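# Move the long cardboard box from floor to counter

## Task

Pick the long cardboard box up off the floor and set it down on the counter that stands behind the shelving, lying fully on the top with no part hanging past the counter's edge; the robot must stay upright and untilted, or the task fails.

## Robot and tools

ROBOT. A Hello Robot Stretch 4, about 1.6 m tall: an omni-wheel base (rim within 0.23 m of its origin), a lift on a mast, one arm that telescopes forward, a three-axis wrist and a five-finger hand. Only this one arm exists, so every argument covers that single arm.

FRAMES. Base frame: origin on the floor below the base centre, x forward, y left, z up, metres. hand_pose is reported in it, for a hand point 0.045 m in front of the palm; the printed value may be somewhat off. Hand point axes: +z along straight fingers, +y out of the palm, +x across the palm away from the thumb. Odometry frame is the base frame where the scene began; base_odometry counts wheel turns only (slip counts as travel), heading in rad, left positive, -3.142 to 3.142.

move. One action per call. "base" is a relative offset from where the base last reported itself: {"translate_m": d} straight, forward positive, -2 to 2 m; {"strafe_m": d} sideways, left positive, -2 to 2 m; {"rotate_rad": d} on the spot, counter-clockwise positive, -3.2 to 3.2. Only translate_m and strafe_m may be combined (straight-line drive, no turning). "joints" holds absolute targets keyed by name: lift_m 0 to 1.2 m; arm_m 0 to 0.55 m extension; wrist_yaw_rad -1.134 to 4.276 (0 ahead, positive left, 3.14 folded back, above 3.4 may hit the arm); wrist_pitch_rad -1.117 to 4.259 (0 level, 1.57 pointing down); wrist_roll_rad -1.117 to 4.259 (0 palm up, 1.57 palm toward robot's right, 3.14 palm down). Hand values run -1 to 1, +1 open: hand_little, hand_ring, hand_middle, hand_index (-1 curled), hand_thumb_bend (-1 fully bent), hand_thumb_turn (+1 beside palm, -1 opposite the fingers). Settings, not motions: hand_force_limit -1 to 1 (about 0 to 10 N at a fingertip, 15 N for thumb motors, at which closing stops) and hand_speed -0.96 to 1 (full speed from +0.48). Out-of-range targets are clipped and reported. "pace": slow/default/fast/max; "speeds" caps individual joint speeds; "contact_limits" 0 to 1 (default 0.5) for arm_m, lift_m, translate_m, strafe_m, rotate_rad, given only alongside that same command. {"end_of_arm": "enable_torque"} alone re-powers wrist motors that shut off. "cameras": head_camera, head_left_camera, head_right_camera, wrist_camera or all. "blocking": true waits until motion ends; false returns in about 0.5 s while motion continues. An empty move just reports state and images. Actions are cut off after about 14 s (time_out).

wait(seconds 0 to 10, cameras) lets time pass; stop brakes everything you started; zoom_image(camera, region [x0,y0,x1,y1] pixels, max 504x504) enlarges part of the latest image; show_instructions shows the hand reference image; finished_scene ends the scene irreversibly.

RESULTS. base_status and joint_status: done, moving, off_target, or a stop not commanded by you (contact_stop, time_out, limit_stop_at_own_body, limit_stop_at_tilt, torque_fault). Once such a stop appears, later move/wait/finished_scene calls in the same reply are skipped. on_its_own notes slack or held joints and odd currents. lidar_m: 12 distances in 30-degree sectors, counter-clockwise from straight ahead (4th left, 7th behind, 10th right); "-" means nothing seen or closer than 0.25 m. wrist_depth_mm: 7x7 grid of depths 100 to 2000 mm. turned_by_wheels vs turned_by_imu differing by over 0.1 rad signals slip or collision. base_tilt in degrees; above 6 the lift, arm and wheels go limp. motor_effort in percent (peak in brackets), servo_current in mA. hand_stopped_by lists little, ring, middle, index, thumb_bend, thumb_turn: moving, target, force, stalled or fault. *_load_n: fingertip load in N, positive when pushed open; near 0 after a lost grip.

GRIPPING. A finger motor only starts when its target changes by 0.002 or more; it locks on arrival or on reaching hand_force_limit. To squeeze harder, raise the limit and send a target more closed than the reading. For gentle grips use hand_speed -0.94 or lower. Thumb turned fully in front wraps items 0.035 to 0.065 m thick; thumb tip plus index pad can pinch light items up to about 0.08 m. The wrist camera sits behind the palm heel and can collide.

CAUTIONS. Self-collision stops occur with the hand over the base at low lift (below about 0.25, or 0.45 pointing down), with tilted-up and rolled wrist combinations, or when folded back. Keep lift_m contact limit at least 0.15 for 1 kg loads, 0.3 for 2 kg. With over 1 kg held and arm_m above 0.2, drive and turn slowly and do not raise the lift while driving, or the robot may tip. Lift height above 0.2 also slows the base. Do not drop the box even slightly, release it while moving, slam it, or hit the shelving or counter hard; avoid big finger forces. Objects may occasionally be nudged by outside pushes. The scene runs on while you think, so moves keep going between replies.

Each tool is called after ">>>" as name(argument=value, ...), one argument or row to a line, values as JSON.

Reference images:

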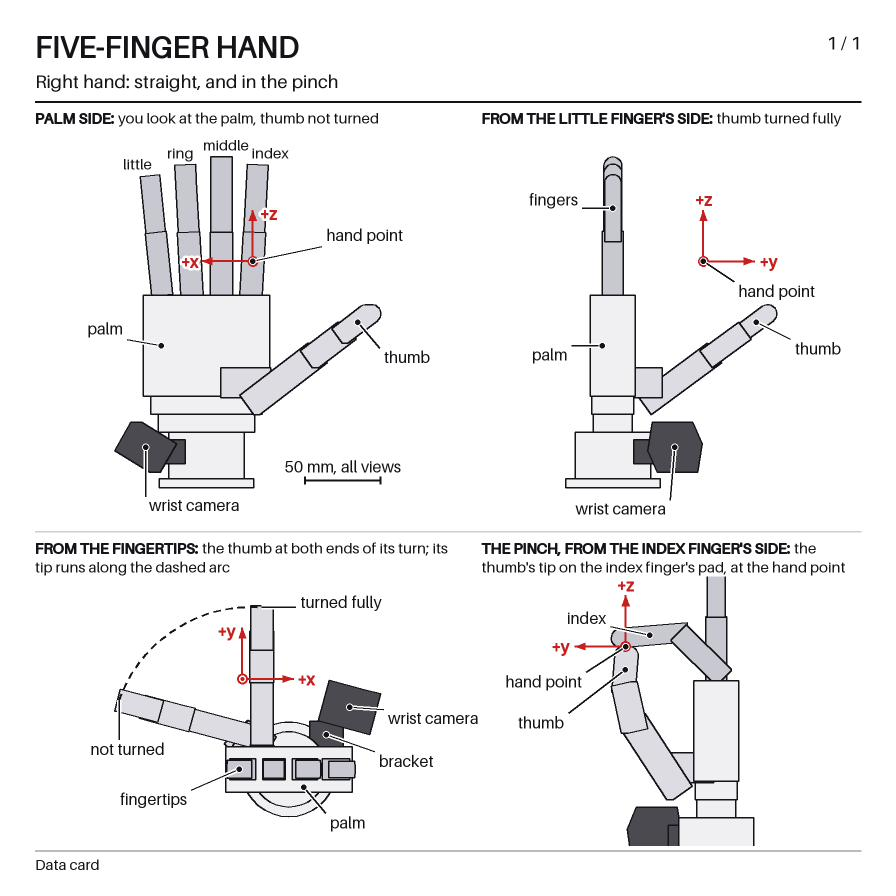

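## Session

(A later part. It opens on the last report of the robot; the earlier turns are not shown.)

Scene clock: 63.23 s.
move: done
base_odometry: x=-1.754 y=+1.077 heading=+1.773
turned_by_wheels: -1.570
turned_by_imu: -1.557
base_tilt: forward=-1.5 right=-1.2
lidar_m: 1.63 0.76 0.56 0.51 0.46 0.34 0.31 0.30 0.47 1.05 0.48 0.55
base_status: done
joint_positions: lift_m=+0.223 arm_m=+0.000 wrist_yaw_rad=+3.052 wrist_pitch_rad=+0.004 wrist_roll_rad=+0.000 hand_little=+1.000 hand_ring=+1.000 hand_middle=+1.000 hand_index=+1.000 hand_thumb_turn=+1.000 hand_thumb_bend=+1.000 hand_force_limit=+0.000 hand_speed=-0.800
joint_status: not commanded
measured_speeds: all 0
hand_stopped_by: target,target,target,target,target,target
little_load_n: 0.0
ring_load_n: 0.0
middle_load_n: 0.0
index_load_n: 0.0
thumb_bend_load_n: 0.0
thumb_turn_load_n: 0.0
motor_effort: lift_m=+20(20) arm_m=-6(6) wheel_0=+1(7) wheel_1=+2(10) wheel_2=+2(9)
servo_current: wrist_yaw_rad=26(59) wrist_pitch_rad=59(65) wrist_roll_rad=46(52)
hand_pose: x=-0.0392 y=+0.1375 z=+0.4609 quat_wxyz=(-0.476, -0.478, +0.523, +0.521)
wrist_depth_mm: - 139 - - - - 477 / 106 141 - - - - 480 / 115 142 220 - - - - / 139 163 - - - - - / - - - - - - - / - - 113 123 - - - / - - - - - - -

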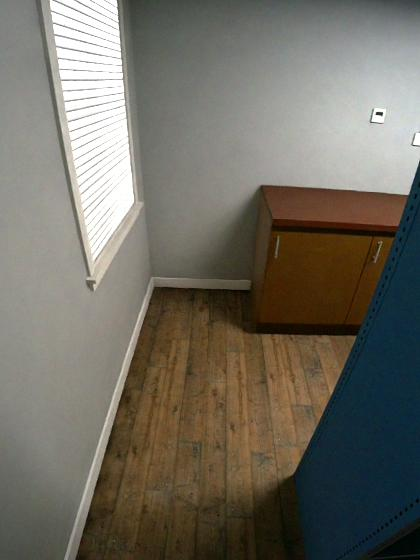

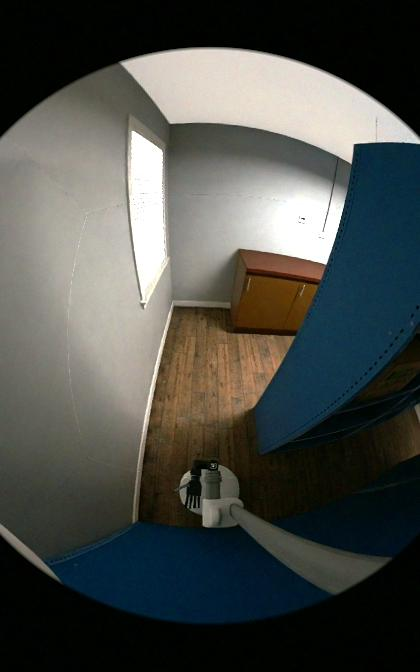

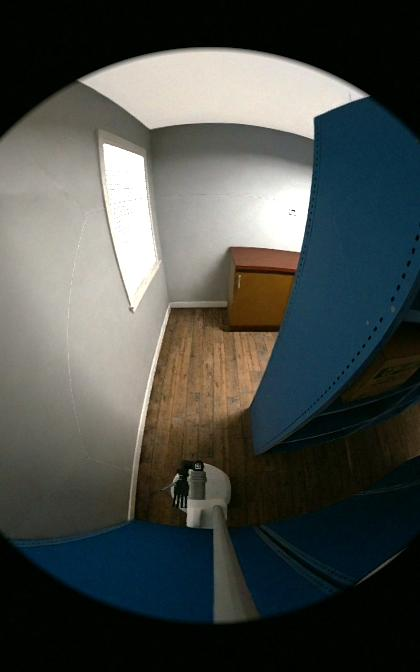

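>>> move(
  base={"rotate_rad": 1.59},
)

>>> move(
  base={"translate_m": -1.2, "strafe_m": 0.0},
  contact_limits={"translate_m": 0.2},
  cameras=["head_camera"],
)

Scene clock: 75.87 s.
move: done
base_odometry: x=-1.754 y=+1.078 heading=-2.920
turned_by_wheels: +1.590
turned_by_imu: +1.577
base_tilt: forward=-1.4 right=-1.0
lidar_m: 0.51 0.45 0.31 0.29 0.32 0.45 1.07 0.47 0.57 1.65 0.75 0.55
base_status: done
joint_positions: lift_m=+0.223 arm_m=+0.000 wrist_yaw_rad=+3.052 wrist_pitch_rad=+0.004 wrist_roll_rad=+0.000 hand_little=+1.000 hand_ring=+1.000 hand_middle=+1.000 hand_index=+1.000 hand_thumb_turn=+1.000 hand_thumb_bend=+1.000 hand_force_limit=+0.000 hand_speed=-0.800
joint_status: not commanded
measured_speeds: all 0
hand_stopped_by: target,target,target,target,target,target
little_load_n: 0.0
ring_load_n: 0.0
middle_load_n: 0.0
index_load_n: 0.0
thumb_bend_load_n: 0.0
thumb_turn_load_n: 0.0
motor_effort: lift_m=+20(20) arm_m=-6(6) wheel_0=-2(7) wheel_1=+1(9) wheel_2=+0(9)
servo_current: wrist_yaw_rad=52(59) wrist_pitch_rad=46(65) wrist_roll_rad=33(59)
hand_pose: x=-0.0392 y=+0.1375 z=+0.4609 quat_wxyz=(-0.476, -0.478, +0.523, +0.521)
wrist_depth_mm: - 139 - - 707 452 298 / 110 141 - - 707 466 304 / 115 142 254 - 723 504 307 / 139 174 - - 741 512 309 / 521 1366 - - 750 480 - / 878 1042 113 123 - - - / 668 759 - - - - -
pictures: none

Scene clock: 81.37 s.
move: done
base_odometry: x=-0.583 y=+1.341 heading=-2.920
turned_by_wheels: +0.000
turned_by_imu: +0.003
base_tilt: forward=-1.5 right=-1.0
lidar_m: 1.33 0.44 0.32 0.30 0.34 0.47 1.06 0.36 0.25 0.25 0.26 0.34
base_status: done
joint_positions: lift_m=+0.223 arm_m=+0.000 wrist_yaw_rad=+3.052 wrist_pitch_rad=+0.004 wrist_roll_rad=+0.000 hand_little=+1.000 hand_ring=+1.000 hand_middle=+1.000 hand_index=+1.000 hand_thumb_turn=+1.000 hand_thumb_bend=+1.000 hand_force_limit=+0.000 hand_speed=-0.800
joint_status: not commanded
measured_speeds: all 0
hand_stopped_by: target,target,target,target,target,target
little_load_n: 0.0
ring_load_n: 0.0
middle_load_n: 0.0
index_load_n: 0.0
thumb_bend_load_n: 0.0
thumb_turn_load_n: 0.0
motor_effort: lift_m=+20(20) arm_m=-6(6) wheel_0=-1(6) wheel_1=+1(7) wheel_2=-1(13)
servo_current: wrist_yaw_rad=33(65) wrist_pitch_rad=39(65) wrist_roll_rad=39(59)
contact_limits: translate_m 0.2
hand_pose: x=-0.0392 y=+0.1375 z=+0.4609 quat_wxyz=(-0.476, -0.478, +0.523, +0.521)
wrist_depth_mm: - 139 - - - - 306 / - 140 - - - - 309 / 112 141 255 - - - 314 / 140 152 - - - - 315 / - - - - - - - / 946 960 123 123 - - - / 750 759 - - - - -

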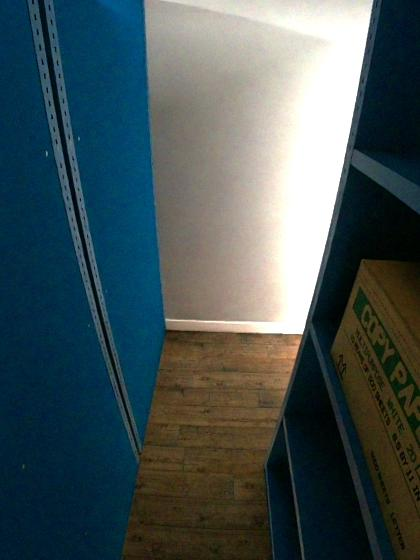

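>>> move(
  base={"translate_m": -1.6, "strafe_m": 0.0},
  contact_limits={"translate_m": 0.2},
  cameras=["head_camera"],
)

Scene clock: 89.93 s.
move: done
base_odometry: x=+0.978 y=+1.692 heading=-2.920
turned_by_wheels: +0.000
turned_by_imu: +0.004
base_tilt: forward=-1.6 right=-1.0
lidar_m: 1.03 0.57 0.68 1.67 0.61 0.45 0.42 0.37 0.25 0.25 0.26 0.36
base_status: done
joint_positions: lift_m=+0.223 arm_m=+0.000 wrist_yaw_rad=+3.052 wrist_pitch_rad=+0.004 wrist_roll_rad=+0.000 hand_little=+1.000 hand_ring=+1.000 hand_middle=+1.000 hand_index=+1.000 hand_thumb_turn=+1.000 hand_thumb_bend=+1.000 hand_force_limit=+0.000 hand_speed=-0.800
joint_status: not commanded
measured_speeds: all 0
hand_stopped_by: target,target,target,target,target,target
little_load_n: -0.5
ring_load_n: 0.0
middle_load_n: 0.0
index_load_n: 0.0
thumb_bend_load_n: 0.0
thumb_turn_load_n: 0.0
motor_effort: lift_m=+20(20) arm_m=-6(6) wheel_0=-1(6) wheel_1=+1(8) wheel_2=-1(11)
servo_current: wrist_yaw_rad=33(59) wrist_pitch_rad=52(59) wrist_roll_rad=39(52)
contact_limits: translate_m 0.2
hand_pose: x=-0.0392 y=+0.1375 z=+0.4609 quat_wxyz=(-0.476, -0.478, +0.523, +0.521)
wrist_depth_mm: - 139 - - - - - / - 140 - - - - - / 112 141 220 - - - - / 140 149 - - - - - / - - - - - - - / - - 113 123 - - - / - - - - - - -

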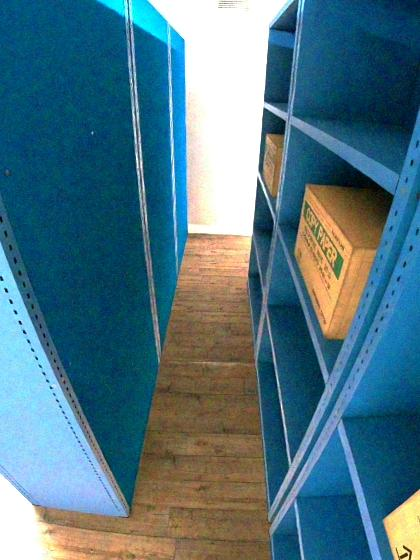

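>>> move(
  base={"translate_m": 0.0, "strafe_m": 1.25},
  cameras=["head_camera", "head_left_camera"],
)

Scene clock: 96.40 s.
move: done
base_odometry: x=+1.253 y=+0.472 heading=-2.920
turned_by_wheels: +0.000
turned_by_imu: +0.002
base_tilt: forward=-1.4 right=-1.0
lidar_m: 1.73 1.79 1.33 1.25 0.59 0.42 0.40 0.43 0.62 1.47 0.69 0.63
base_status: done
joint_positions: lift_m=+0.223 arm_m=+0.000 wrist_yaw_rad=+3.052 wrist_pitch_rad=+0.004 wrist_roll_rad=+0.000 hand_little=+1.000 hand_ring=+1.000 hand_middle=+1.000 hand_index=+1.000 hand_thumb_turn=+1.000 hand_thumb_bend=+1.000 hand_force_limit=+0.000 hand_speed=-0.800
joint_status: not commanded
measured_speeds: all 0
hand_stopped_by: target,target,target,target,target,target
little_load_n: 0.0
ring_load_n: 0.0
middle_load_n: 0.0
index_load_n: 0.0
thumb_bend_load_n: 0.0
thumb_turn_load_n: 0.0
motor_effort: lift_m=+20(20) arm_m=-6(6) wheel_0=+1(8) wheel_1=-1(10) wheel_2=+1(5)
servo_current: wrist_yaw_rad=33(72) wrist_pitch_rad=46(59) wrist_roll_rad=46(59)
hand_pose: x=-0.0392 y=+0.1375 z=+0.4609 quat_wxyz=(-0.476, -0.478, +0.523, +0.521)
wrist_depth_mm: - 139 - - - - - / 106 141 - - - - - / 115 142 220 - - - - / 140 171 525 - - - - / - 525 525 - - - - / - - 123 123 - - - / - - - - - - -

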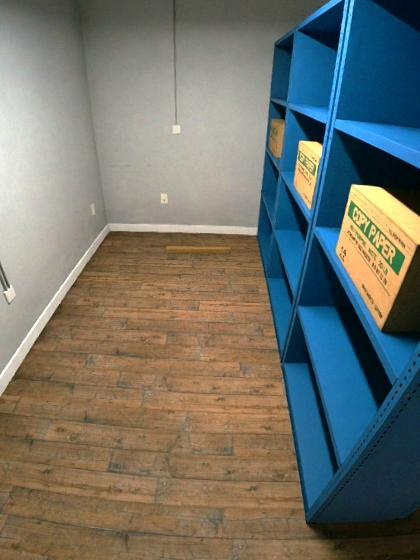

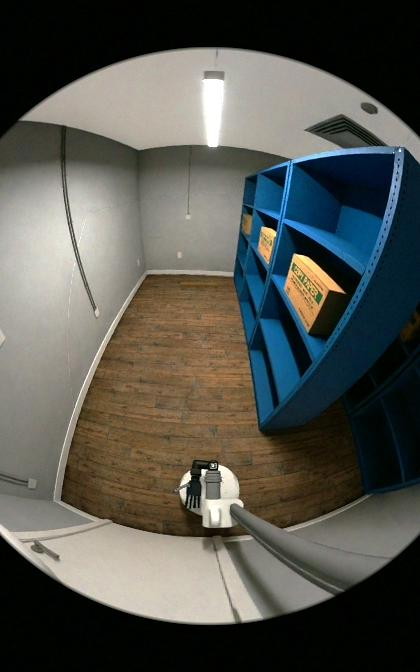

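>>> move(
  base={"translate_m": 1.7, "strafe_m": 0.08},
  pace="fast",
  cameras=["head_camera", "head_left_camera"],
)

Scene clock: 104.80 s.
move: done
base_odometry: x=-0.388 y=+0.021 heading=-2.920
turned_by_wheels: +0.000
turned_by_imu: -0.001
base_tilt: forward=-1.7 right=-1.1
lidar_m: 1.61 1.68 1.24 1.16 1.23 1.69 2.07 0.73 0.51 0.48 0.52 0.72
base_status: done
joint_positions: lift_m=+0.223 arm_m=+0.000 wrist_yaw_rad=+3.052 wrist_pitch_rad=+0.004 wrist_roll_rad=+0.000 hand_little=+1.000 hand_ring=+1.000 hand_middle=+1.000 hand_index=+1.000 hand_thumb_turn=+1.000 hand_thumb_bend=+1.000 hand_force_limit=+0.000 hand_speed=-0.800
joint_status: not commanded
measured_speeds: all 0
hand_stopped_by: target,target,target,target,target,target
little_load_n: 0.0
ring_load_n: 0.0
middle_load_n: 0.0
index_load_n: 0.0
thumb_bend_load_n: 0.0
thumb_turn_load_n: 0.0
motor_effort: lift_m=+20(21) arm_m=-6(6) wheel_0=-1(7) wheel_1=-1(8) wheel_2=+1(14)
servo_current: wrist_yaw_rad=33(65) wrist_pitch_rad=52(78) wrist_roll_rad=39(59)
hand_pose: x=-0.0392 y=+0.1375 z=+0.4609 quat_wxyz=(-0.476, -0.478, +0.523, +0.521)
wrist_depth_mm: - 139 - - - - - / 106 140 - - - - - / 115 142 255 - - - - / 139 190 - - - - - / - - - - - - - / 1008 1255 123 123 - - - / 891 917 - - - - -

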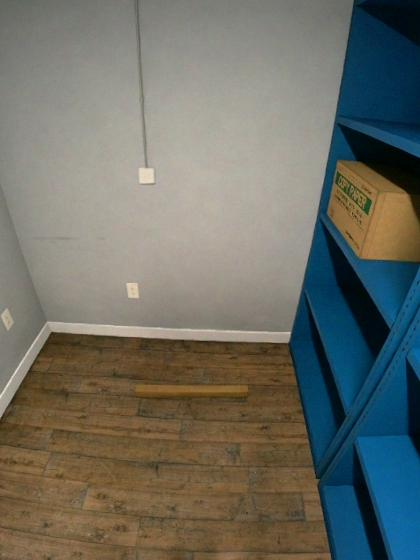

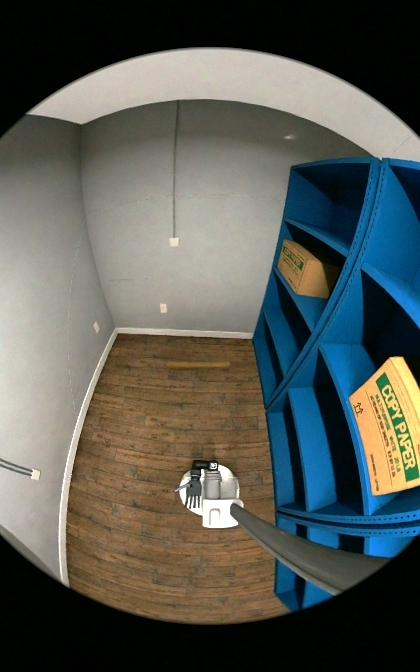

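>>> zoom_image(
  camera="head_camera",
  region=[120, 350, 270, 430],
)

>>> move(
  joints={"wrist_yaw_rad": 0.0, "lift_m": 0.5, "wrist_pitch_rad": 1.0},
  cameras=["all"],
)

Scaled by 3.360 from the camera's image (finer frame: 1200x1600).

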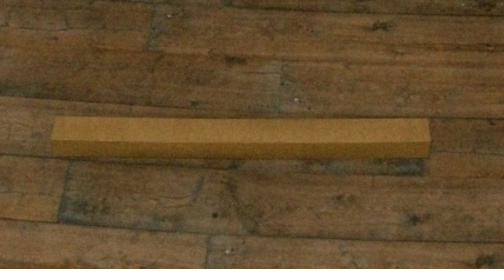

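Scene clock: 108.00 s.
move: done
base_odometry: x=-0.388 y=+0.021 heading=-2.920
turned_by_wheels: +0.000
turned_by_imu: +0.001
base_tilt: forward=-1.4 right=-1.1
lidar_m: 1.61 1.67 1.23 1.16 1.23 1.68 2.08 0.75 0.53 0.48 0.51 0.71
base_status: not commanded
joint_positions: lift_m=+0.500 arm_m=+0.000 wrist_yaw_rad=+0.002 wrist_pitch_rad=+1.000 wrist_roll_rad=+0.000 hand_little=+1.000 hand_ring=+1.000 hand_middle=+1.000 hand_index=+1.000 hand_thumb_turn=+1.000 hand_thumb_bend=+1.000 hand_force_limit=+0.000 hand_speed=-0.800
joint_status: all done
measured_speeds: all 0
hand_stopped_by: target,target,target,target,target,target
little_load_n: -0.5
ring_load_n: 0.0
middle_load_n: 0.0
index_load_n: 0.0
thumb_bend_load_n: 0.0
thumb_turn_load_n: 0.0
motor_effort: lift_m=+24(27) arm_m=-6(6) wheel_0=-1(2) wheel_1=+0(1) wheel_2=+1(1)
servo_current: wrist_yaw_rad=46(91) wrist_pitch_rad=46(78) wrist_roll_rad=39(65)
hand_pose: x=+0.3415 y=-0.1180 z=+0.5240 quat_wxyz=(+0.199, +0.678, +0.679, +0.199)
wrist_depth_mm: 1042 1008 976 991 1025 904 891 / 946 946 931 917 904 831 603 / 842 831 831 820 820 788 627 / 759 750 750 750 741 741 661 / 691 691 691 683 683 691 - / 640 640 123 123 - - - / 597 603 - - - - -
pictures: head_camera, head_left_camera, head_right_camera, wrist_camera

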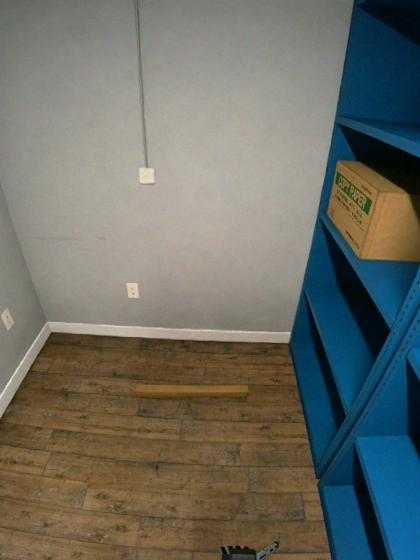

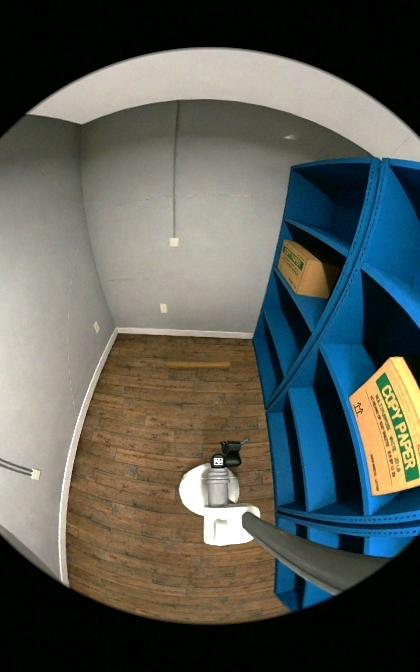

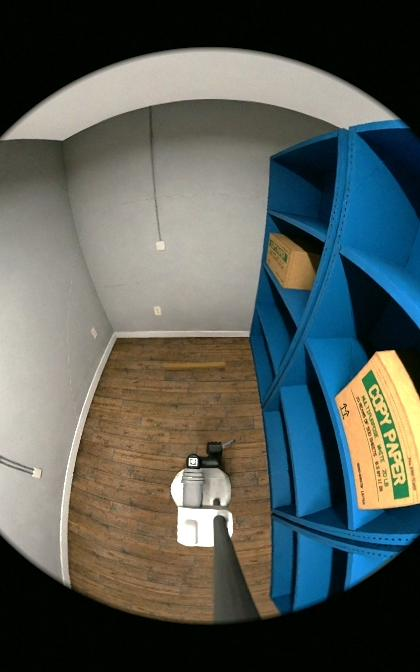

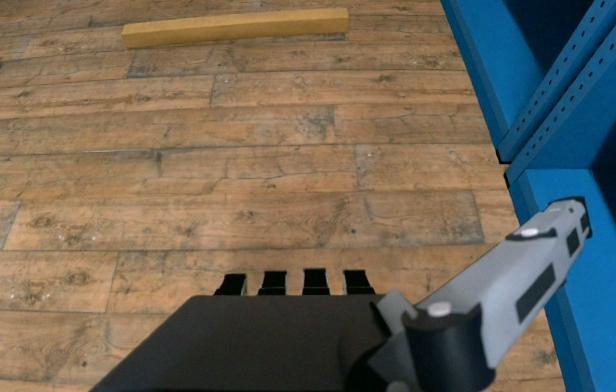

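>>> move(
  base={"translate_m": 0.4},
  joints={"wrist_roll_rad": 3.14, "lift_m": 0.4, "wrist_pitch_rad": 0.7, "hand_thumb_turn": -1, "arm_m": 0.2},
  cameras=["all"],
)

Scene clock: 122.27 s.
move: done
base_odometry: x=-0.779 y=-0.067 heading=-2.920
turned_by_wheels: +0.000
turned_by_imu: -0.002
base_tilt: forward=-1.6 right=-0.9
lidar_m: 1.20 1.24 1.23 1.17 1.23 1.70 2.47 0.74 0.52 0.47 0.52 0.71
base_status: done
joint_positions: lift_m=+0.400 arm_m=+0.200 wrist_yaw_rad=+0.001 wrist_pitch_rad=+0.707 wrist_roll_rad=+3.137 hand_little=+1.000 hand_ring=+1.000 hand_middle=+1.000 hand_index=+1.000 hand_thumb_turn=-1.000 hand_thumb_bend=+1.000 hand_force_limit=+0.000 hand_speed=-0.800
joint_status: all done
measured_speeds: all 0
hand_stopped_by: target,target,target,target,target,target
little_load_n: 0.0
ring_load_n: 0.0
middle_load_n: 0.0
index_load_n: 0.0
thumb_bend_load_n: 0.0
thumb_turn_load_n: 0.0
motor_effort: lift_m=+15(24) arm_m=+8(13) wheel_0=-1(7) wheel_1=-1(11) wheel_2=+0(11)
servo_current: wrist_yaw_rad=26(59) wrist_pitch_rad=39(130) wrist_roll_rad=33(117)
hand_pose: x=+0.4999 y=-0.0568 z=+0.3889 quat_wxyz=(-0.295, +0.644, -0.641, +0.297)
wrist_depth_mm: 484 488 492 484 484 492 488 / 530 549 549 539 517 549 544 / 591 634 615 603 - 591 591 / 654 750 759 759 - 750 750 / 788 866 917 878 - 931 931 / 809 854 123 123 - - 878 / 741 750 - - - - 820
pictures: head_camera, head_left_camera, head_right_camera, wrist_camera

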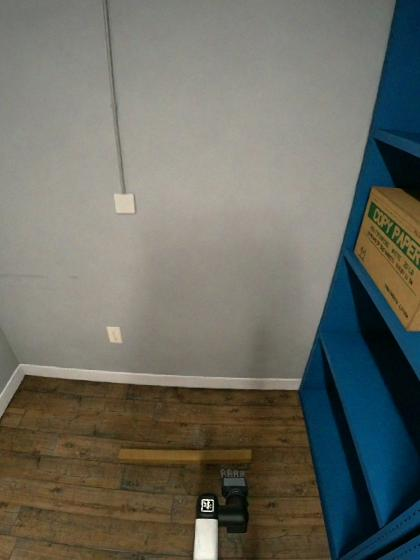

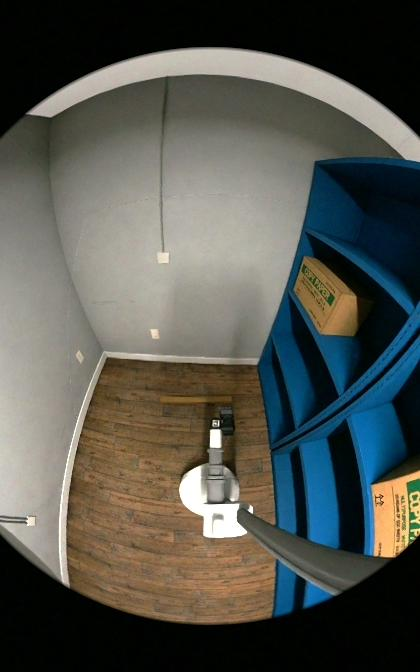

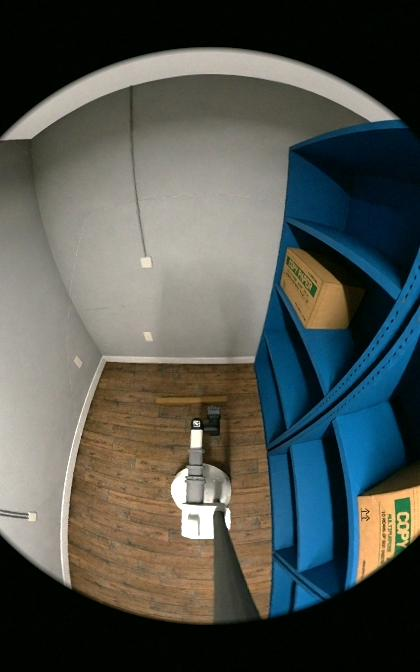

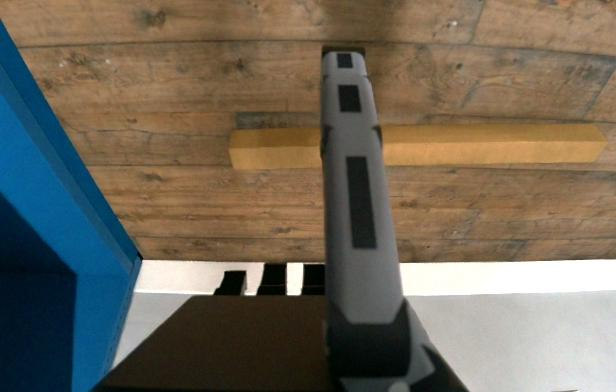

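>>> zoom_image(
  camera="wrist_camera",
  region=[220, 90, 616, 200],
)

>>> zoom_image(
  camera="head_camera",
  region=[100, 420, 270, 540],
)

Scaled by 1.273.

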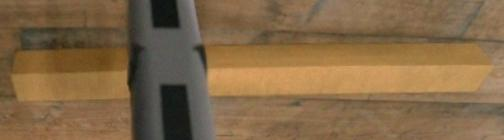

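Scaled by 2.965 from the camera's image (finer frame: 1200x1600).

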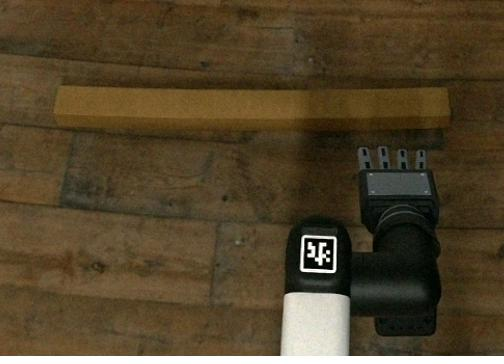

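>>> move(
  base={"rotate_rad": 0.028},
)

>>> move(
  base={"strafe_m": 0.155},
  cameras=["head_camera", "wrist_camera"],
)

Scene clock: 129.97 s.
move: done
base_odometry: x=-0.779 y=-0.067 heading=-2.892
turned_by_wheels: +0.028
turned_by_imu: +0.032
base_tilt: forward=-1.5 right=-1.1
lidar_m: 1.22 1.28 1.23 1.16 1.23 1.77 2.49 0.71 0.49 0.49 0.52 0.74
base_status: done
joint_positions: lift_m=+0.400 arm_m=+0.200 wrist_yaw_rad=+0.000 wrist_pitch_rad=+0.707 wrist_roll_rad=+3.137 hand_little=+1.000 hand_ring=+1.000 hand_middle=+1.000 hand_index=+1.000 hand_thumb_turn=-1.000 hand_thumb_bend=+1.000 hand_force_limit=+0.000 hand_speed=-0.800
joint_status: not commanded
measured_speeds: all 0
hand_stopped_by: target,target,target,target,target,target
little_load_n: 0.0
ring_load_n: 0.0
middle_load_n: 0.0
index_load_n: 0.0
thumb_bend_load_n: 0.0
thumb_turn_load_n: 0.0
motor_effort: lift_m=+15(15) arm_m=+8(8) wheel_0=+1(4) wheel_1=+1(6) wheel_2=+0(5)
servo_current: wrist_yaw_rad=39(59) wrist_pitch_rad=59(65) wrist_roll_rad=39(52)
hand_pose: x=+0.4999 y=-0.0568 z=+0.3889 quat_wxyz=(-0.295, +0.644, -0.641, +0.297)
wrist_depth_mm: 488 488 492 484 480 488 484 / 544 544 549 535 521 549 544 / 591 634 609 597 - 597 591 / 668 750 750 750 - 750 750 / 788 878 917 878 - 931 931 / 788 842 123 123 - - 904 / 723 788 - - - - 820
pictures: none

Scene clock: 131.73 s.
move: done
base_odometry: x=-0.740 y=-0.217 heading=-2.892
turned_by_wheels: +0.000
turned_by_imu: +0.000
base_tilt: forward=-1.5 right=-1.1
lidar_m: 1.21 1.29 1.05 1.01 1.07 1.51 2.46 0.91 0.68 0.64 0.67 0.98
base_status: done
joint_positions: lift_m=+0.400 arm_m=+0.200 wrist_yaw_rad=+0.000 wrist_pitch_rad=+0.707 wrist_roll_rad=+3.137 hand_little=+1.000 hand_ring=+1.000 hand_middle=+1.000 hand_index=+1.000 hand_thumb_turn=-1.000 hand_thumb_bend=+1.000 hand_force_limit=+0.000 hand_speed=-0.800
joint_status: not commanded
measured_speeds: all 0
hand_stopped_by: target,target,target,target,target,target
little_load_n: 0.0
ring_load_n: 0.0
middle_load_n: 0.0
index_load_n: 0.0
thumb_bend_load_n: 0.0
thumb_turn_load_n: 0.0
motor_effort: lift_m=+15(16) arm_m=+8(8) wheel_0=+1(9) wheel_1=-1(10) wheel_2=+1(4)
servo_current: wrist_yaw_rad=33(59) wrist_pitch_rad=46(65) wrist_roll_rad=39(52)
hand_pose: x=+0.4999 y=-0.0568 z=+0.3889 quat_wxyz=(-0.295, +0.644, -0.641, +0.297)
wrist_depth_mm: 484 488 496 484 484 488 488 / 539 544 549 535 521 544 539 / 627 609 603 603 - 597 627 / 750 750 750 750 - 750 750 / 842 917 917 878 - 917 931 / 831 866 123 123 - - 891 / 768 788 - - - - 831

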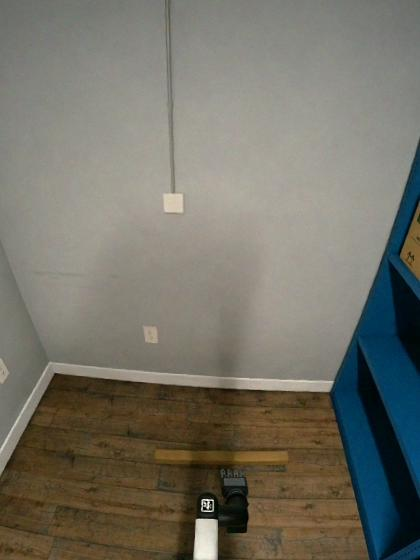

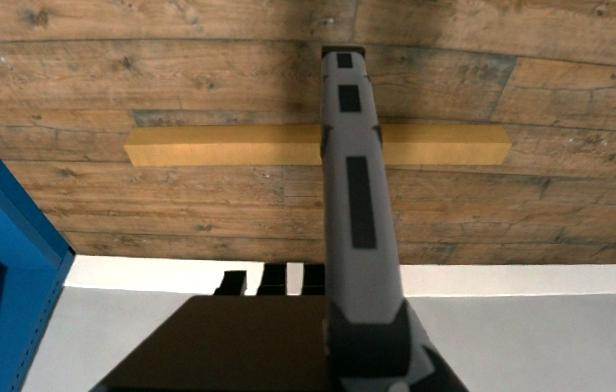

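>>> move(
  base={"translate_m": 0.2, "strafe_m": 0.01},
  joints={"lift_m": 0.22, "arm_m": 0.28},
  cameras=["head_camera", "wrist_camera"],
)

Scene clock: 135.40 s.
move: done
base_odometry: x=-0.932 y=-0.276 heading=-2.892
turned_by_wheels: +0.000
turned_by_imu: -0.001
base_tilt: forward=-1.4 right=-0.9
lidar_m: 1.02 1.08 1.03 0.99 1.06 1.51 2.66 0.95 0.67 0.65 0.70 0.98
base_status: done
joint_positions: lift_m=+0.220 arm_m=+0.280 wrist_yaw_rad=+0.000 wrist_pitch_rad=+0.707 wrist_roll_rad=+3.137 hand_little=+1.000 hand_ring=+1.000 hand_middle=+1.000 hand_index=+1.000 hand_thumb_turn=-1.000 hand_thumb_bend=+1.000 hand_force_limit=+0.000 hand_speed=-0.800
joint_status: all done
measured_speeds: all 0
hand_stopped_by: target,target,target,target,target,target
little_load_n: 0.0
ring_load_n: 0.0
middle_load_n: 0.0
index_load_n: 0.0
thumb_bend_load_n: 0.0
thumb_turn_load_n: -0.5
motor_effort: lift_m=+15(16) arm_m=+8(14) wheel_0=+1(6) wheel_1=-2(7) wheel_2=+1(9)
servo_current: wrist_yaw_rad=39(59) wrist_pitch_rad=59(65) wrist_roll_rad=46(59)
hand_pose: x=+0.5799 y=-0.0568 z=+0.2089 quat_wxyz=(-0.295, +0.644, -0.641, +0.297)
wrist_depth_mm: 259 263 257 257 257 256 258 / 290 347 349 285 283 345 345 / 402 402 402 404 - 402 399 / 477 477 477 477 - 477 473 / 591 585 585 554 - 585 585 / 574 580 123 123 - 621 603 / 530 539 - - - - 564

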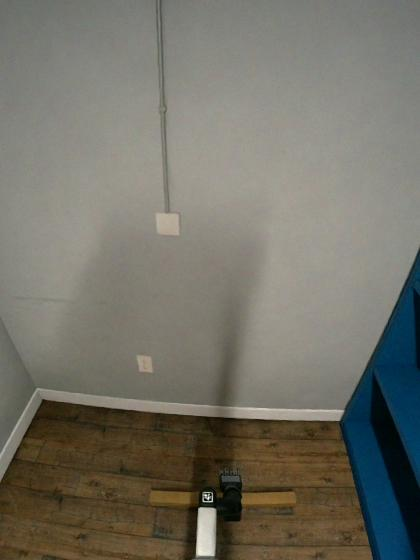

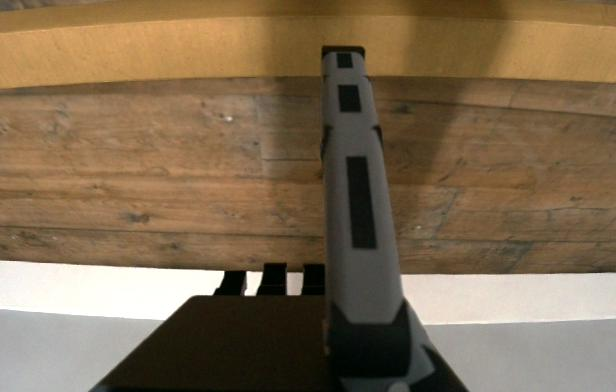

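>>> move(
  joints={"lift_m": 0.048, "arm_m": 0.292, "hand_force_limit": -0.5, "hand_speed": -0.9},
  contact_limits={"lift_m": 0.2},
  speeds={"lift_m": 0.1},
  cameras=["head_camera", "wrist_camera"],
)

Scene clock: 139.37 s.
move: done
base_odometry: x=-0.932 y=-0.276 heading=-2.892
turned_by_wheels: +0.000
turned_by_imu: +0.001
base_tilt: forward=-1.4 right=-0.9
lidar_m: 1.01 1.08 1.03 0.99 1.06 1.49 2.68 0.95 0.71 0.65 0.70 0.99
base_status: not commanded
joint_positions: lift_m=+0.048 arm_m=+0.292 wrist_yaw_rad=+0.000 wrist_pitch_rad=+0.707 wrist_roll_rad=+3.137 hand_little=+1.000 hand_ring=+1.000 hand_middle=+1.000 hand_index=+1.000 hand_thumb_turn=-1.000 hand_thumb_bend=+1.000 hand_force_limit=-0.500 hand_speed=-0.900
joint_status: all done
measured_speeds: all 0
hand_stopped_by: target,target,target,target,target,target
little_load_n: 0.0
ring_load_n: 0.0
middle_load_n: 0.0
index_load_n: 0.0
thumb_bend_load_n: 0.0
thumb_turn_load_n: 0.0
motor_effort: lift_m=+15(16) arm_m=+8(12) wheel_0=+1(1) wheel_1=-2(2) wheel_2=+1(1)
servo_current: wrist_yaw_rad=26(59) wrist_pitch_rad=59(65) wrist_roll_rad=46(52)
contact_limits: lift_m 0.2
hand_pose: x=+0.5919 y=-0.0568 z=+0.0369 quat_wxyz=(-0.295, +0.644, -0.641, +0.297)
wrist_depth_mm: 138 139 140 138 137 139 - / 154 155 156 152 152 155 154 / 147 145 145 144 143 143 - / 137 137 137 137 - 137 - / 265 264 263 201 - 262 264 / 349 340 123 123 - 325 349 / 480 462 - - - - 477

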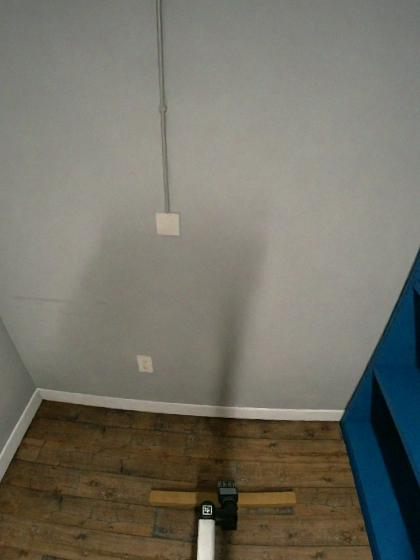

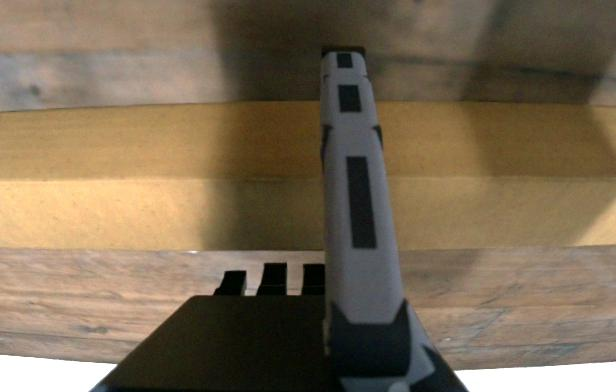

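>>> move(
  joints={"lift_m": 0.040, "arm_m": 0.298, "hand_thumb_bend": 0.48},
  contact_limits={"lift_m": 0.2, "arm_m": 0.1},
  speeds={"lift_m": 0.1},
  cameras=["wrist_camera"],
)

Scene clock: 146.03 s.
move: done
base_odometry: x=-0.932 y=-0.276 heading=-2.892
turned_by_wheels: +0.000
turned_by_imu: +0.001
base_tilt: forward=-1.6 right=-0.9
lidar_m: 1.02 1.07 1.04 1.00 1.04 1.50 2.68 0.93 0.68 0.66 0.70 0.99
base_status: not commanded
joint_positions: lift_m=+0.040 arm_m=+0.298 wrist_yaw_rad=+0.000 wrist_pitch_rad=+0.707 wrist_roll_rad=+3.137 hand_little=+1.000 hand_ring=+1.000 hand_middle=+1.000 hand_index=+1.000 hand_thumb_turn=-1.000 hand_thumb_bend=+0.480 hand_force_limit=-0.500 hand_speed=-0.900
joint_status: all done
measured_speeds: all 0
hand_stopped_by: target,target,target,target,target,target
little_load_n: 0.0
ring_load_n: 0.0
middle_load_n: 0.0
index_load_n: 0.0
thumb_bend_load_n: 0.5
thumb_turn_load_n: 0.0
motor_effort: lift_m=+15(15) arm_m=+8(11) wheel_0=+1(2) wheel_1=-1(2) wheel_2=+1(1)
servo_current: wrist_yaw_rad=39(59) wrist_pitch_rad=33(72) wrist_roll_rad=39(59)
contact_limits: arm_m 0.1; lift_m 0.2
hand_pose: x=+0.5978 y=-0.0568 z=+0.0289 quat_wxyz=(-0.295, +0.644, -0.641, +0.297)
wrist_depth_mm: 130 129 132 132 132 128 - / 145 146 147 147 147 146 - / 149 148 147 138 146 146 146 / 131 131 134 130 130 129 - / 155 154 153 152 - 153 162 / 330 322 123 123 - 324 329 / 449 436 - - - - 449

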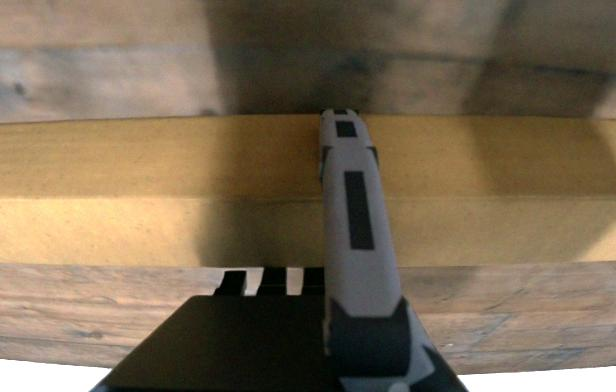

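>>> move(
  joints={"hand_index": -0.3, "hand_middle": -0.3, "hand_ring": -0.3, "hand_little": -0.3},
  cameras=["wrist_camera", "head_camera"],
)

Scene clock: 151.43 s.
move: off_target
base_odometry: x=-0.932 y=-0.276 heading=-2.892
turned_by_wheels: +0.000
turned_by_imu: +0.001
base_tilt: forward=-1.7 right=-0.8
lidar_m: 1.00 1.08 1.04 0.99 1.03 1.50 2.68 0.92 0.69 0.65 0.69 0.99
base_status: not commanded
joint_positions: lift_m=+0.040 arm_m=+0.298 wrist_yaw_rad=+0.000 wrist_pitch_rad=+0.703 wrist_roll_rad=+3.137 hand_little=+0.228 hand_ring=+0.256 hand_middle=+0.535 hand_index=+0.256 hand_thumb_turn=-1.000 hand_thumb_bend=+0.481 hand_force_limit=-0.500 hand_speed=-0.900
joint_status: hand_little off_target (ended at +0.228, target -0.300); hand_ring off_target (ended at +0.256, target -0.300); hand_middle off_target (ended at +0.535, target -0.300); hand_index off_target (ended at +0.256, target -0.300)
measured_speeds: all 0
hand_stopped_by: force,force,force,force,target,target
little_load_n: 3.0
ring_load_n: 2.0
middle_load_n: 0.5
index_load_n: 2.5
thumb_bend_load_n: 3.5
thumb_turn_load_n: 0.0
motor_effort: lift_m=+15(15) arm_m=+8(9) wheel_0=+1(1) wheel_1=-1(2) wheel_2=+0(1)
servo_current: wrist_yaw_rad=39(65) wrist_pitch_rad=46(65) wrist_roll_rad=39(59)
contact_limits: arm_m 0.1; lift_m 0.2
hand_pose: x=+0.5985 y=-0.0568 z=+0.0294 quat_wxyz=(-0.297, +0.643, -0.640, +0.298)
wrist_depth_mm: 132 130 134 134 134 130 - / 147 148 149 150 148 148 147 / 146 145 145 136 144 144 145 / 133 133 132 132 132 132 - / 159 265 156 156 - 157 266 / 342 330 123 123 - 315 340 / 469 455 - - - - 469
pictures: head_camera, wrist_camera

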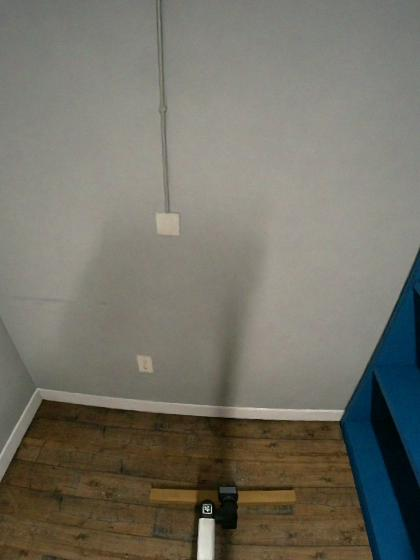

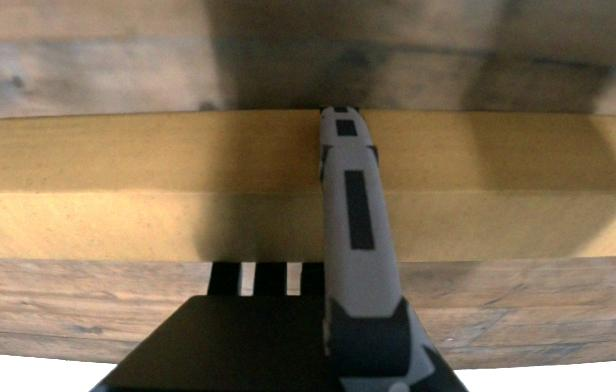

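>>> move(
  joints={"hand_middle": -0.31, "hand_force_limit": -0.35},
)

>>> move(
  joints={"hand_index": -0.32, "hand_middle": -0.33, "hand_ring": -0.32, "hand_little": -0.32, "hand_thumb_bend": 0.2, "hand_force_limit": -0.3},
  cameras=["wrist_camera"],
)

Scene clock: 152.93 s.
move: off_target
base_odometry: x=-0.932 y=-0.276 heading=-2.892
turned_by_wheels: +0.000
turned_by_imu: +0.000
base_tilt: forward=-1.5 right=-1.0
lidar_m: 1.01 1.08 1.04 0.99 1.04 1.51 2.69 0.94 0.69 0.65 0.70 0.98
base_status: not commanded
joint_positions: lift_m=+0.040 arm_m=+0.298 wrist_yaw_rad=+0.000 wrist_pitch_rad=+0.702 wrist_roll_rad=+3.137 hand_little=+0.228 hand_ring=+0.256 hand_middle=+0.500 hand_index=+0.256 hand_thumb_turn=-1.000 hand_thumb_bend=+0.481 hand_force_limit=-0.350 hand_speed=-0.900
joint_status: hand_middle off_target (ended at +0.500, target -0.310); the others done
measured_speeds: all 0
hand_stopped_by: force,force,force,force,target,target
little_load_n: 1.5
ring_load_n: 0.5
middle_load_n: 2.5
index_load_n: 2.5
thumb_bend_load_n: 3.0
thumb_turn_load_n: 1.5
motor_effort: lift_m=+15(15) arm_m=+8(8) wheel_0=+1(1) wheel_1=-1(1) wheel_2=+1(1)
servo_current: wrist_yaw_rad=39(65) wrist_pitch_rad=33(59) wrist_roll_rad=39(52)
contact_limits: arm_m 0.1; lift_m 0.2
hand_pose: x=+0.5988 y=-0.0568 z=+0.0295 quat_wxyz=(-0.297, +0.643, -0.640, +0.298)
wrist_depth_mm: 131 130 133 134 134 130 - / 147 148 149 150 149 149 148 / 145 145 144 140 144 145 146 / 132 132 132 132 132 132 - / 158 265 156 156 - 157 270 / 340 332 123 123 - 319 343 / 469 455 - - - - 477
pictures: none

Scene clock: 154.30 s.
move: off_target
base_odometry: x=-0.932 y=-0.276 heading=-2.892
turned_by_wheels: +0.000
turned_by_imu: +0.000
base_tilt: forward=-1.4 right=-1.0
lidar_m: 1.01 1.05 1.03 1.01 1.05 1.48 2.67 0.95 0.68 0.65 0.69 1.00
base_status: not commanded
joint_positions: lift_m=+0.040 arm_m=+0.298 wrist_yaw_rad=+0.000 wrist_pitch_rad=+0.702 wrist_roll_rad=+3.137 hand_little=+0.174 hand_ring=+0.220 hand_middle=+0.241 hand_index=+0.239 hand_thumb_turn=-1.000 hand_thumb_bend=+0.477 hand_force_limit=-0.300 hand_speed=-0.900
joint_status: hand_little off_target (ended at +0.174, target -0.320); hand_ring off_target (ended at +0.220, target -0.320); hand_middle off_target (ended at +0.241, target -0.330); hand_index off_target (ended at +0.239, target -0.320); hand_thumb_bend off_target (ended at +0.477, target +0.200); the others done
measured_speeds: all 0
hand_stopped_by: force,force,force,force,force,target
little_load_n: 4.0
ring_load_n: 2.5
middle_load_n: 4.0
index_load_n: 3.0
thumb_bend_load_n: 8.0
thumb_turn_load_n: 4.5
motor_effort: lift_m=+15(15) arm_m=+8(8) wheel_0=+1(1) wheel_1=-1(2) wheel_2=+1(1)
servo_current: wrist_yaw_rad=39(65) wrist_pitch_rad=46(52) wrist_roll_rad=52(52)
contact_limits: arm_m 0.1; lift_m 0.2
hand_pose: x=+0.5988 y=-0.0568 z=+0.0296 quat_wxyz=(-0.297, +0.643, -0.640, +0.298)
wrist_depth_mm: 132 131 135 135 135 132 - / 147 149 151 151 151 151 150 / 139 139 140 137 143 144 146 / 128 128 128 129 130 132 - / 157 272 156 156 - 157 281 / 349 343 123 123 - 353 364 / 488 480 - - - - 508

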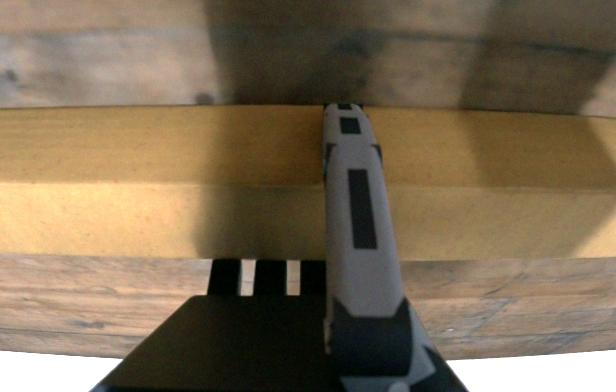

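>>> move(
  joints={"lift_m": 0.1},
  speeds={"lift_m": 0.05},
  cameras=["wrist_camera", "head_camera", "head_left_camera"],
)

Scene clock: 156.87 s.
move: done
base_odometry: x=-0.932 y=-0.276 heading=-2.892
turned_by_wheels: +0.000
turned_by_imu: +0.000
base_tilt: forward=-1.5 right=-1.0
lidar_m: 0.56 0.59 1.04 1.00 1.04 1.48 2.69 0.93 0.67 0.65 0.68 0.58
base_status: not commanded
joint_positions: lift_m=+0.100 arm_m=+0.298 wrist_yaw_rad=+0.000 wrist_pitch_rad=+0.702 wrist_roll_rad=+3.137 hand_little=+0.174 hand_ring=+0.220 hand_middle=+0.241 hand_index=+0.239 hand_thumb_turn=-1.000 hand_thumb_bend=+0.477 hand_force_limit=-0.300 hand_speed=-0.900
joint_status: all done
measured_speeds: all 0
hand_stopped_by: force,force,force,force,force,target
little_load_n: 4.0
ring_load_n: 2.0
middle_load_n: 3.0
index_load_n: 2.5
thumb_bend_load_n: 9.0
thumb_turn_load_n: 4.0
motor_effort: lift_m=+24(27) arm_m=+8(8) wheel_0=+1(1) wheel_1=-1(2) wheel_2=+1(1)
servo_current: wrist_yaw_rad=52(65) wrist_pitch_rad=33(59) wrist_roll_rad=46(59)
contact_limits: arm_m 0.1
hand_pose: x=+0.5988 y=-0.0568 z=+0.0888 quat_wxyz=(-0.297, +0.643, -0.640, +0.298)
wrist_depth_mm: 187 186 191 193 193 187 - / 209 207 208 209 214 214 213 / 139 139 140 136 142 144 146 / 128 128 128 128 130 131 - / 157 375 155 156 - 157 387 / 473 466 123 123 - 455 492 / 508 512 - - - - 530
pictures: head_camera, head_left_camera, wrist_camera

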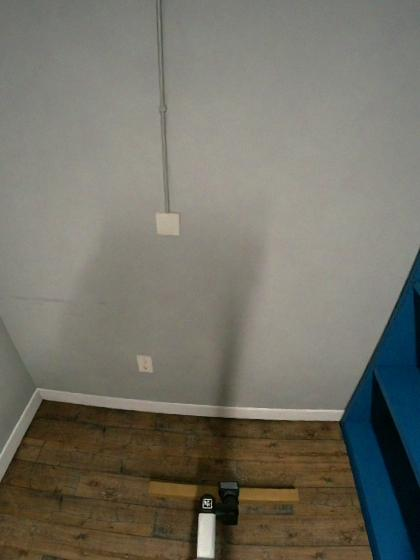

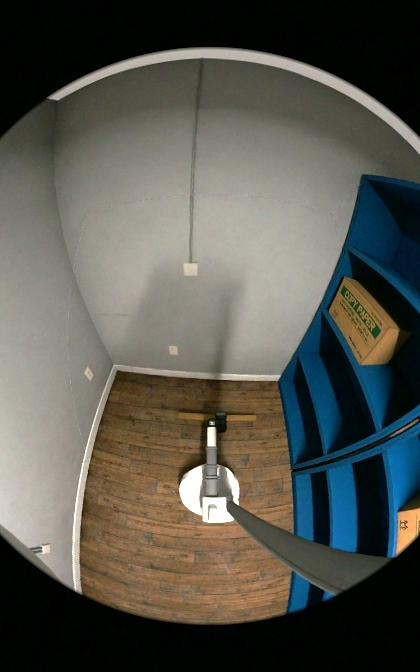

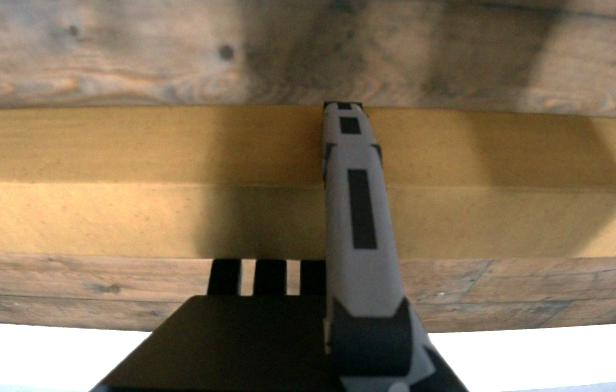

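>>> move(
  joints={"lift_m": 0.6, "wrist_pitch_rad": 0.1, "arm_m": 0.1},
  speeds={"lift_m": 0.15, "wrist_pitch_rad": 0.3, "arm_m": 0.1},
  cameras=["wrist_camera", "head_camera"],
)

Scene clock: 163.83 s.
move: done
base_odometry: x=-0.932 y=-0.276 heading=-2.892
turned_by_wheels: +0.000
turned_by_imu: +0.001
base_tilt: forward=-1.6 right=-0.9
lidar_m: 0.43 0.45 1.05 0.99 1.07 1.50 2.66 0.93 0.69 0.65 0.70 0.46
base_status: not commanded
joint_positions: lift_m=+0.600 arm_m=+0.100 wrist_yaw_rad=+0.000 wrist_pitch_rad=+0.110 wrist_roll_rad=+3.137 hand_little=+0.174 hand_ring=+0.220 hand_middle=+0.241 hand_index=+0.239 hand_thumb_turn=-1.000 hand_thumb_bend=+0.477 hand_force_limit=-0.300 hand_speed=-0.900
joint_status: all done
measured_speeds: all 0
hand_stopped_by: force,force,force,force,force,target
little_load_n: 3.5
ring_load_n: 2.0
middle_load_n: 3.0
index_load_n: 2.5
thumb_bend_load_n: 9.0
thumb_turn_load_n: 4.0
motor_effort: lift_m=+24(27) arm_m=-8(13) wheel_0=+1(1) wheel_1=-1(2) wheel_2=+1(1)
servo_current: wrist_yaw_rad=52(65) wrist_pitch_rad=72(104) wrist_roll_rad=46(59)
hand_pose: x=+0.4847 y=-0.0568 z=+0.6936 quat_wxyz=(-0.471, +0.528, -0.526, +0.473)
wrist_depth_mm: 750 741 759 759 768 778 778 / 732 741 750 750 759 759 768 / 139 139 140 137 143 144 145 / 128 128 128 128 129 131 - / 157 691 155 156 - 156 715 / 683 676 123 123 - 715 707 / 668 676 - - - - 707
pictures: head_camera, wrist_camera

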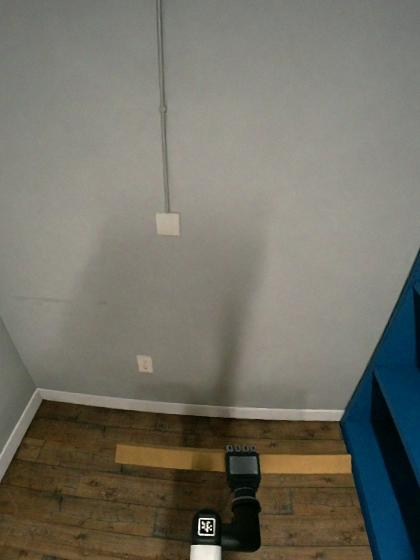

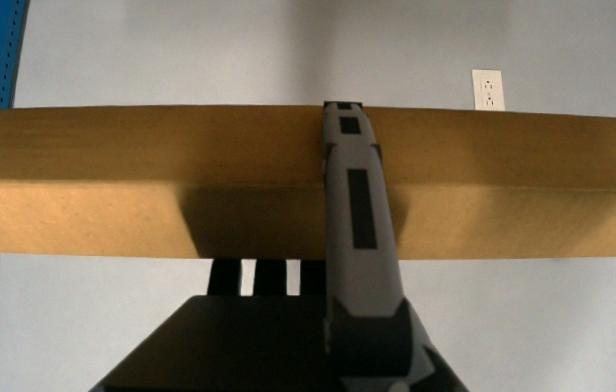

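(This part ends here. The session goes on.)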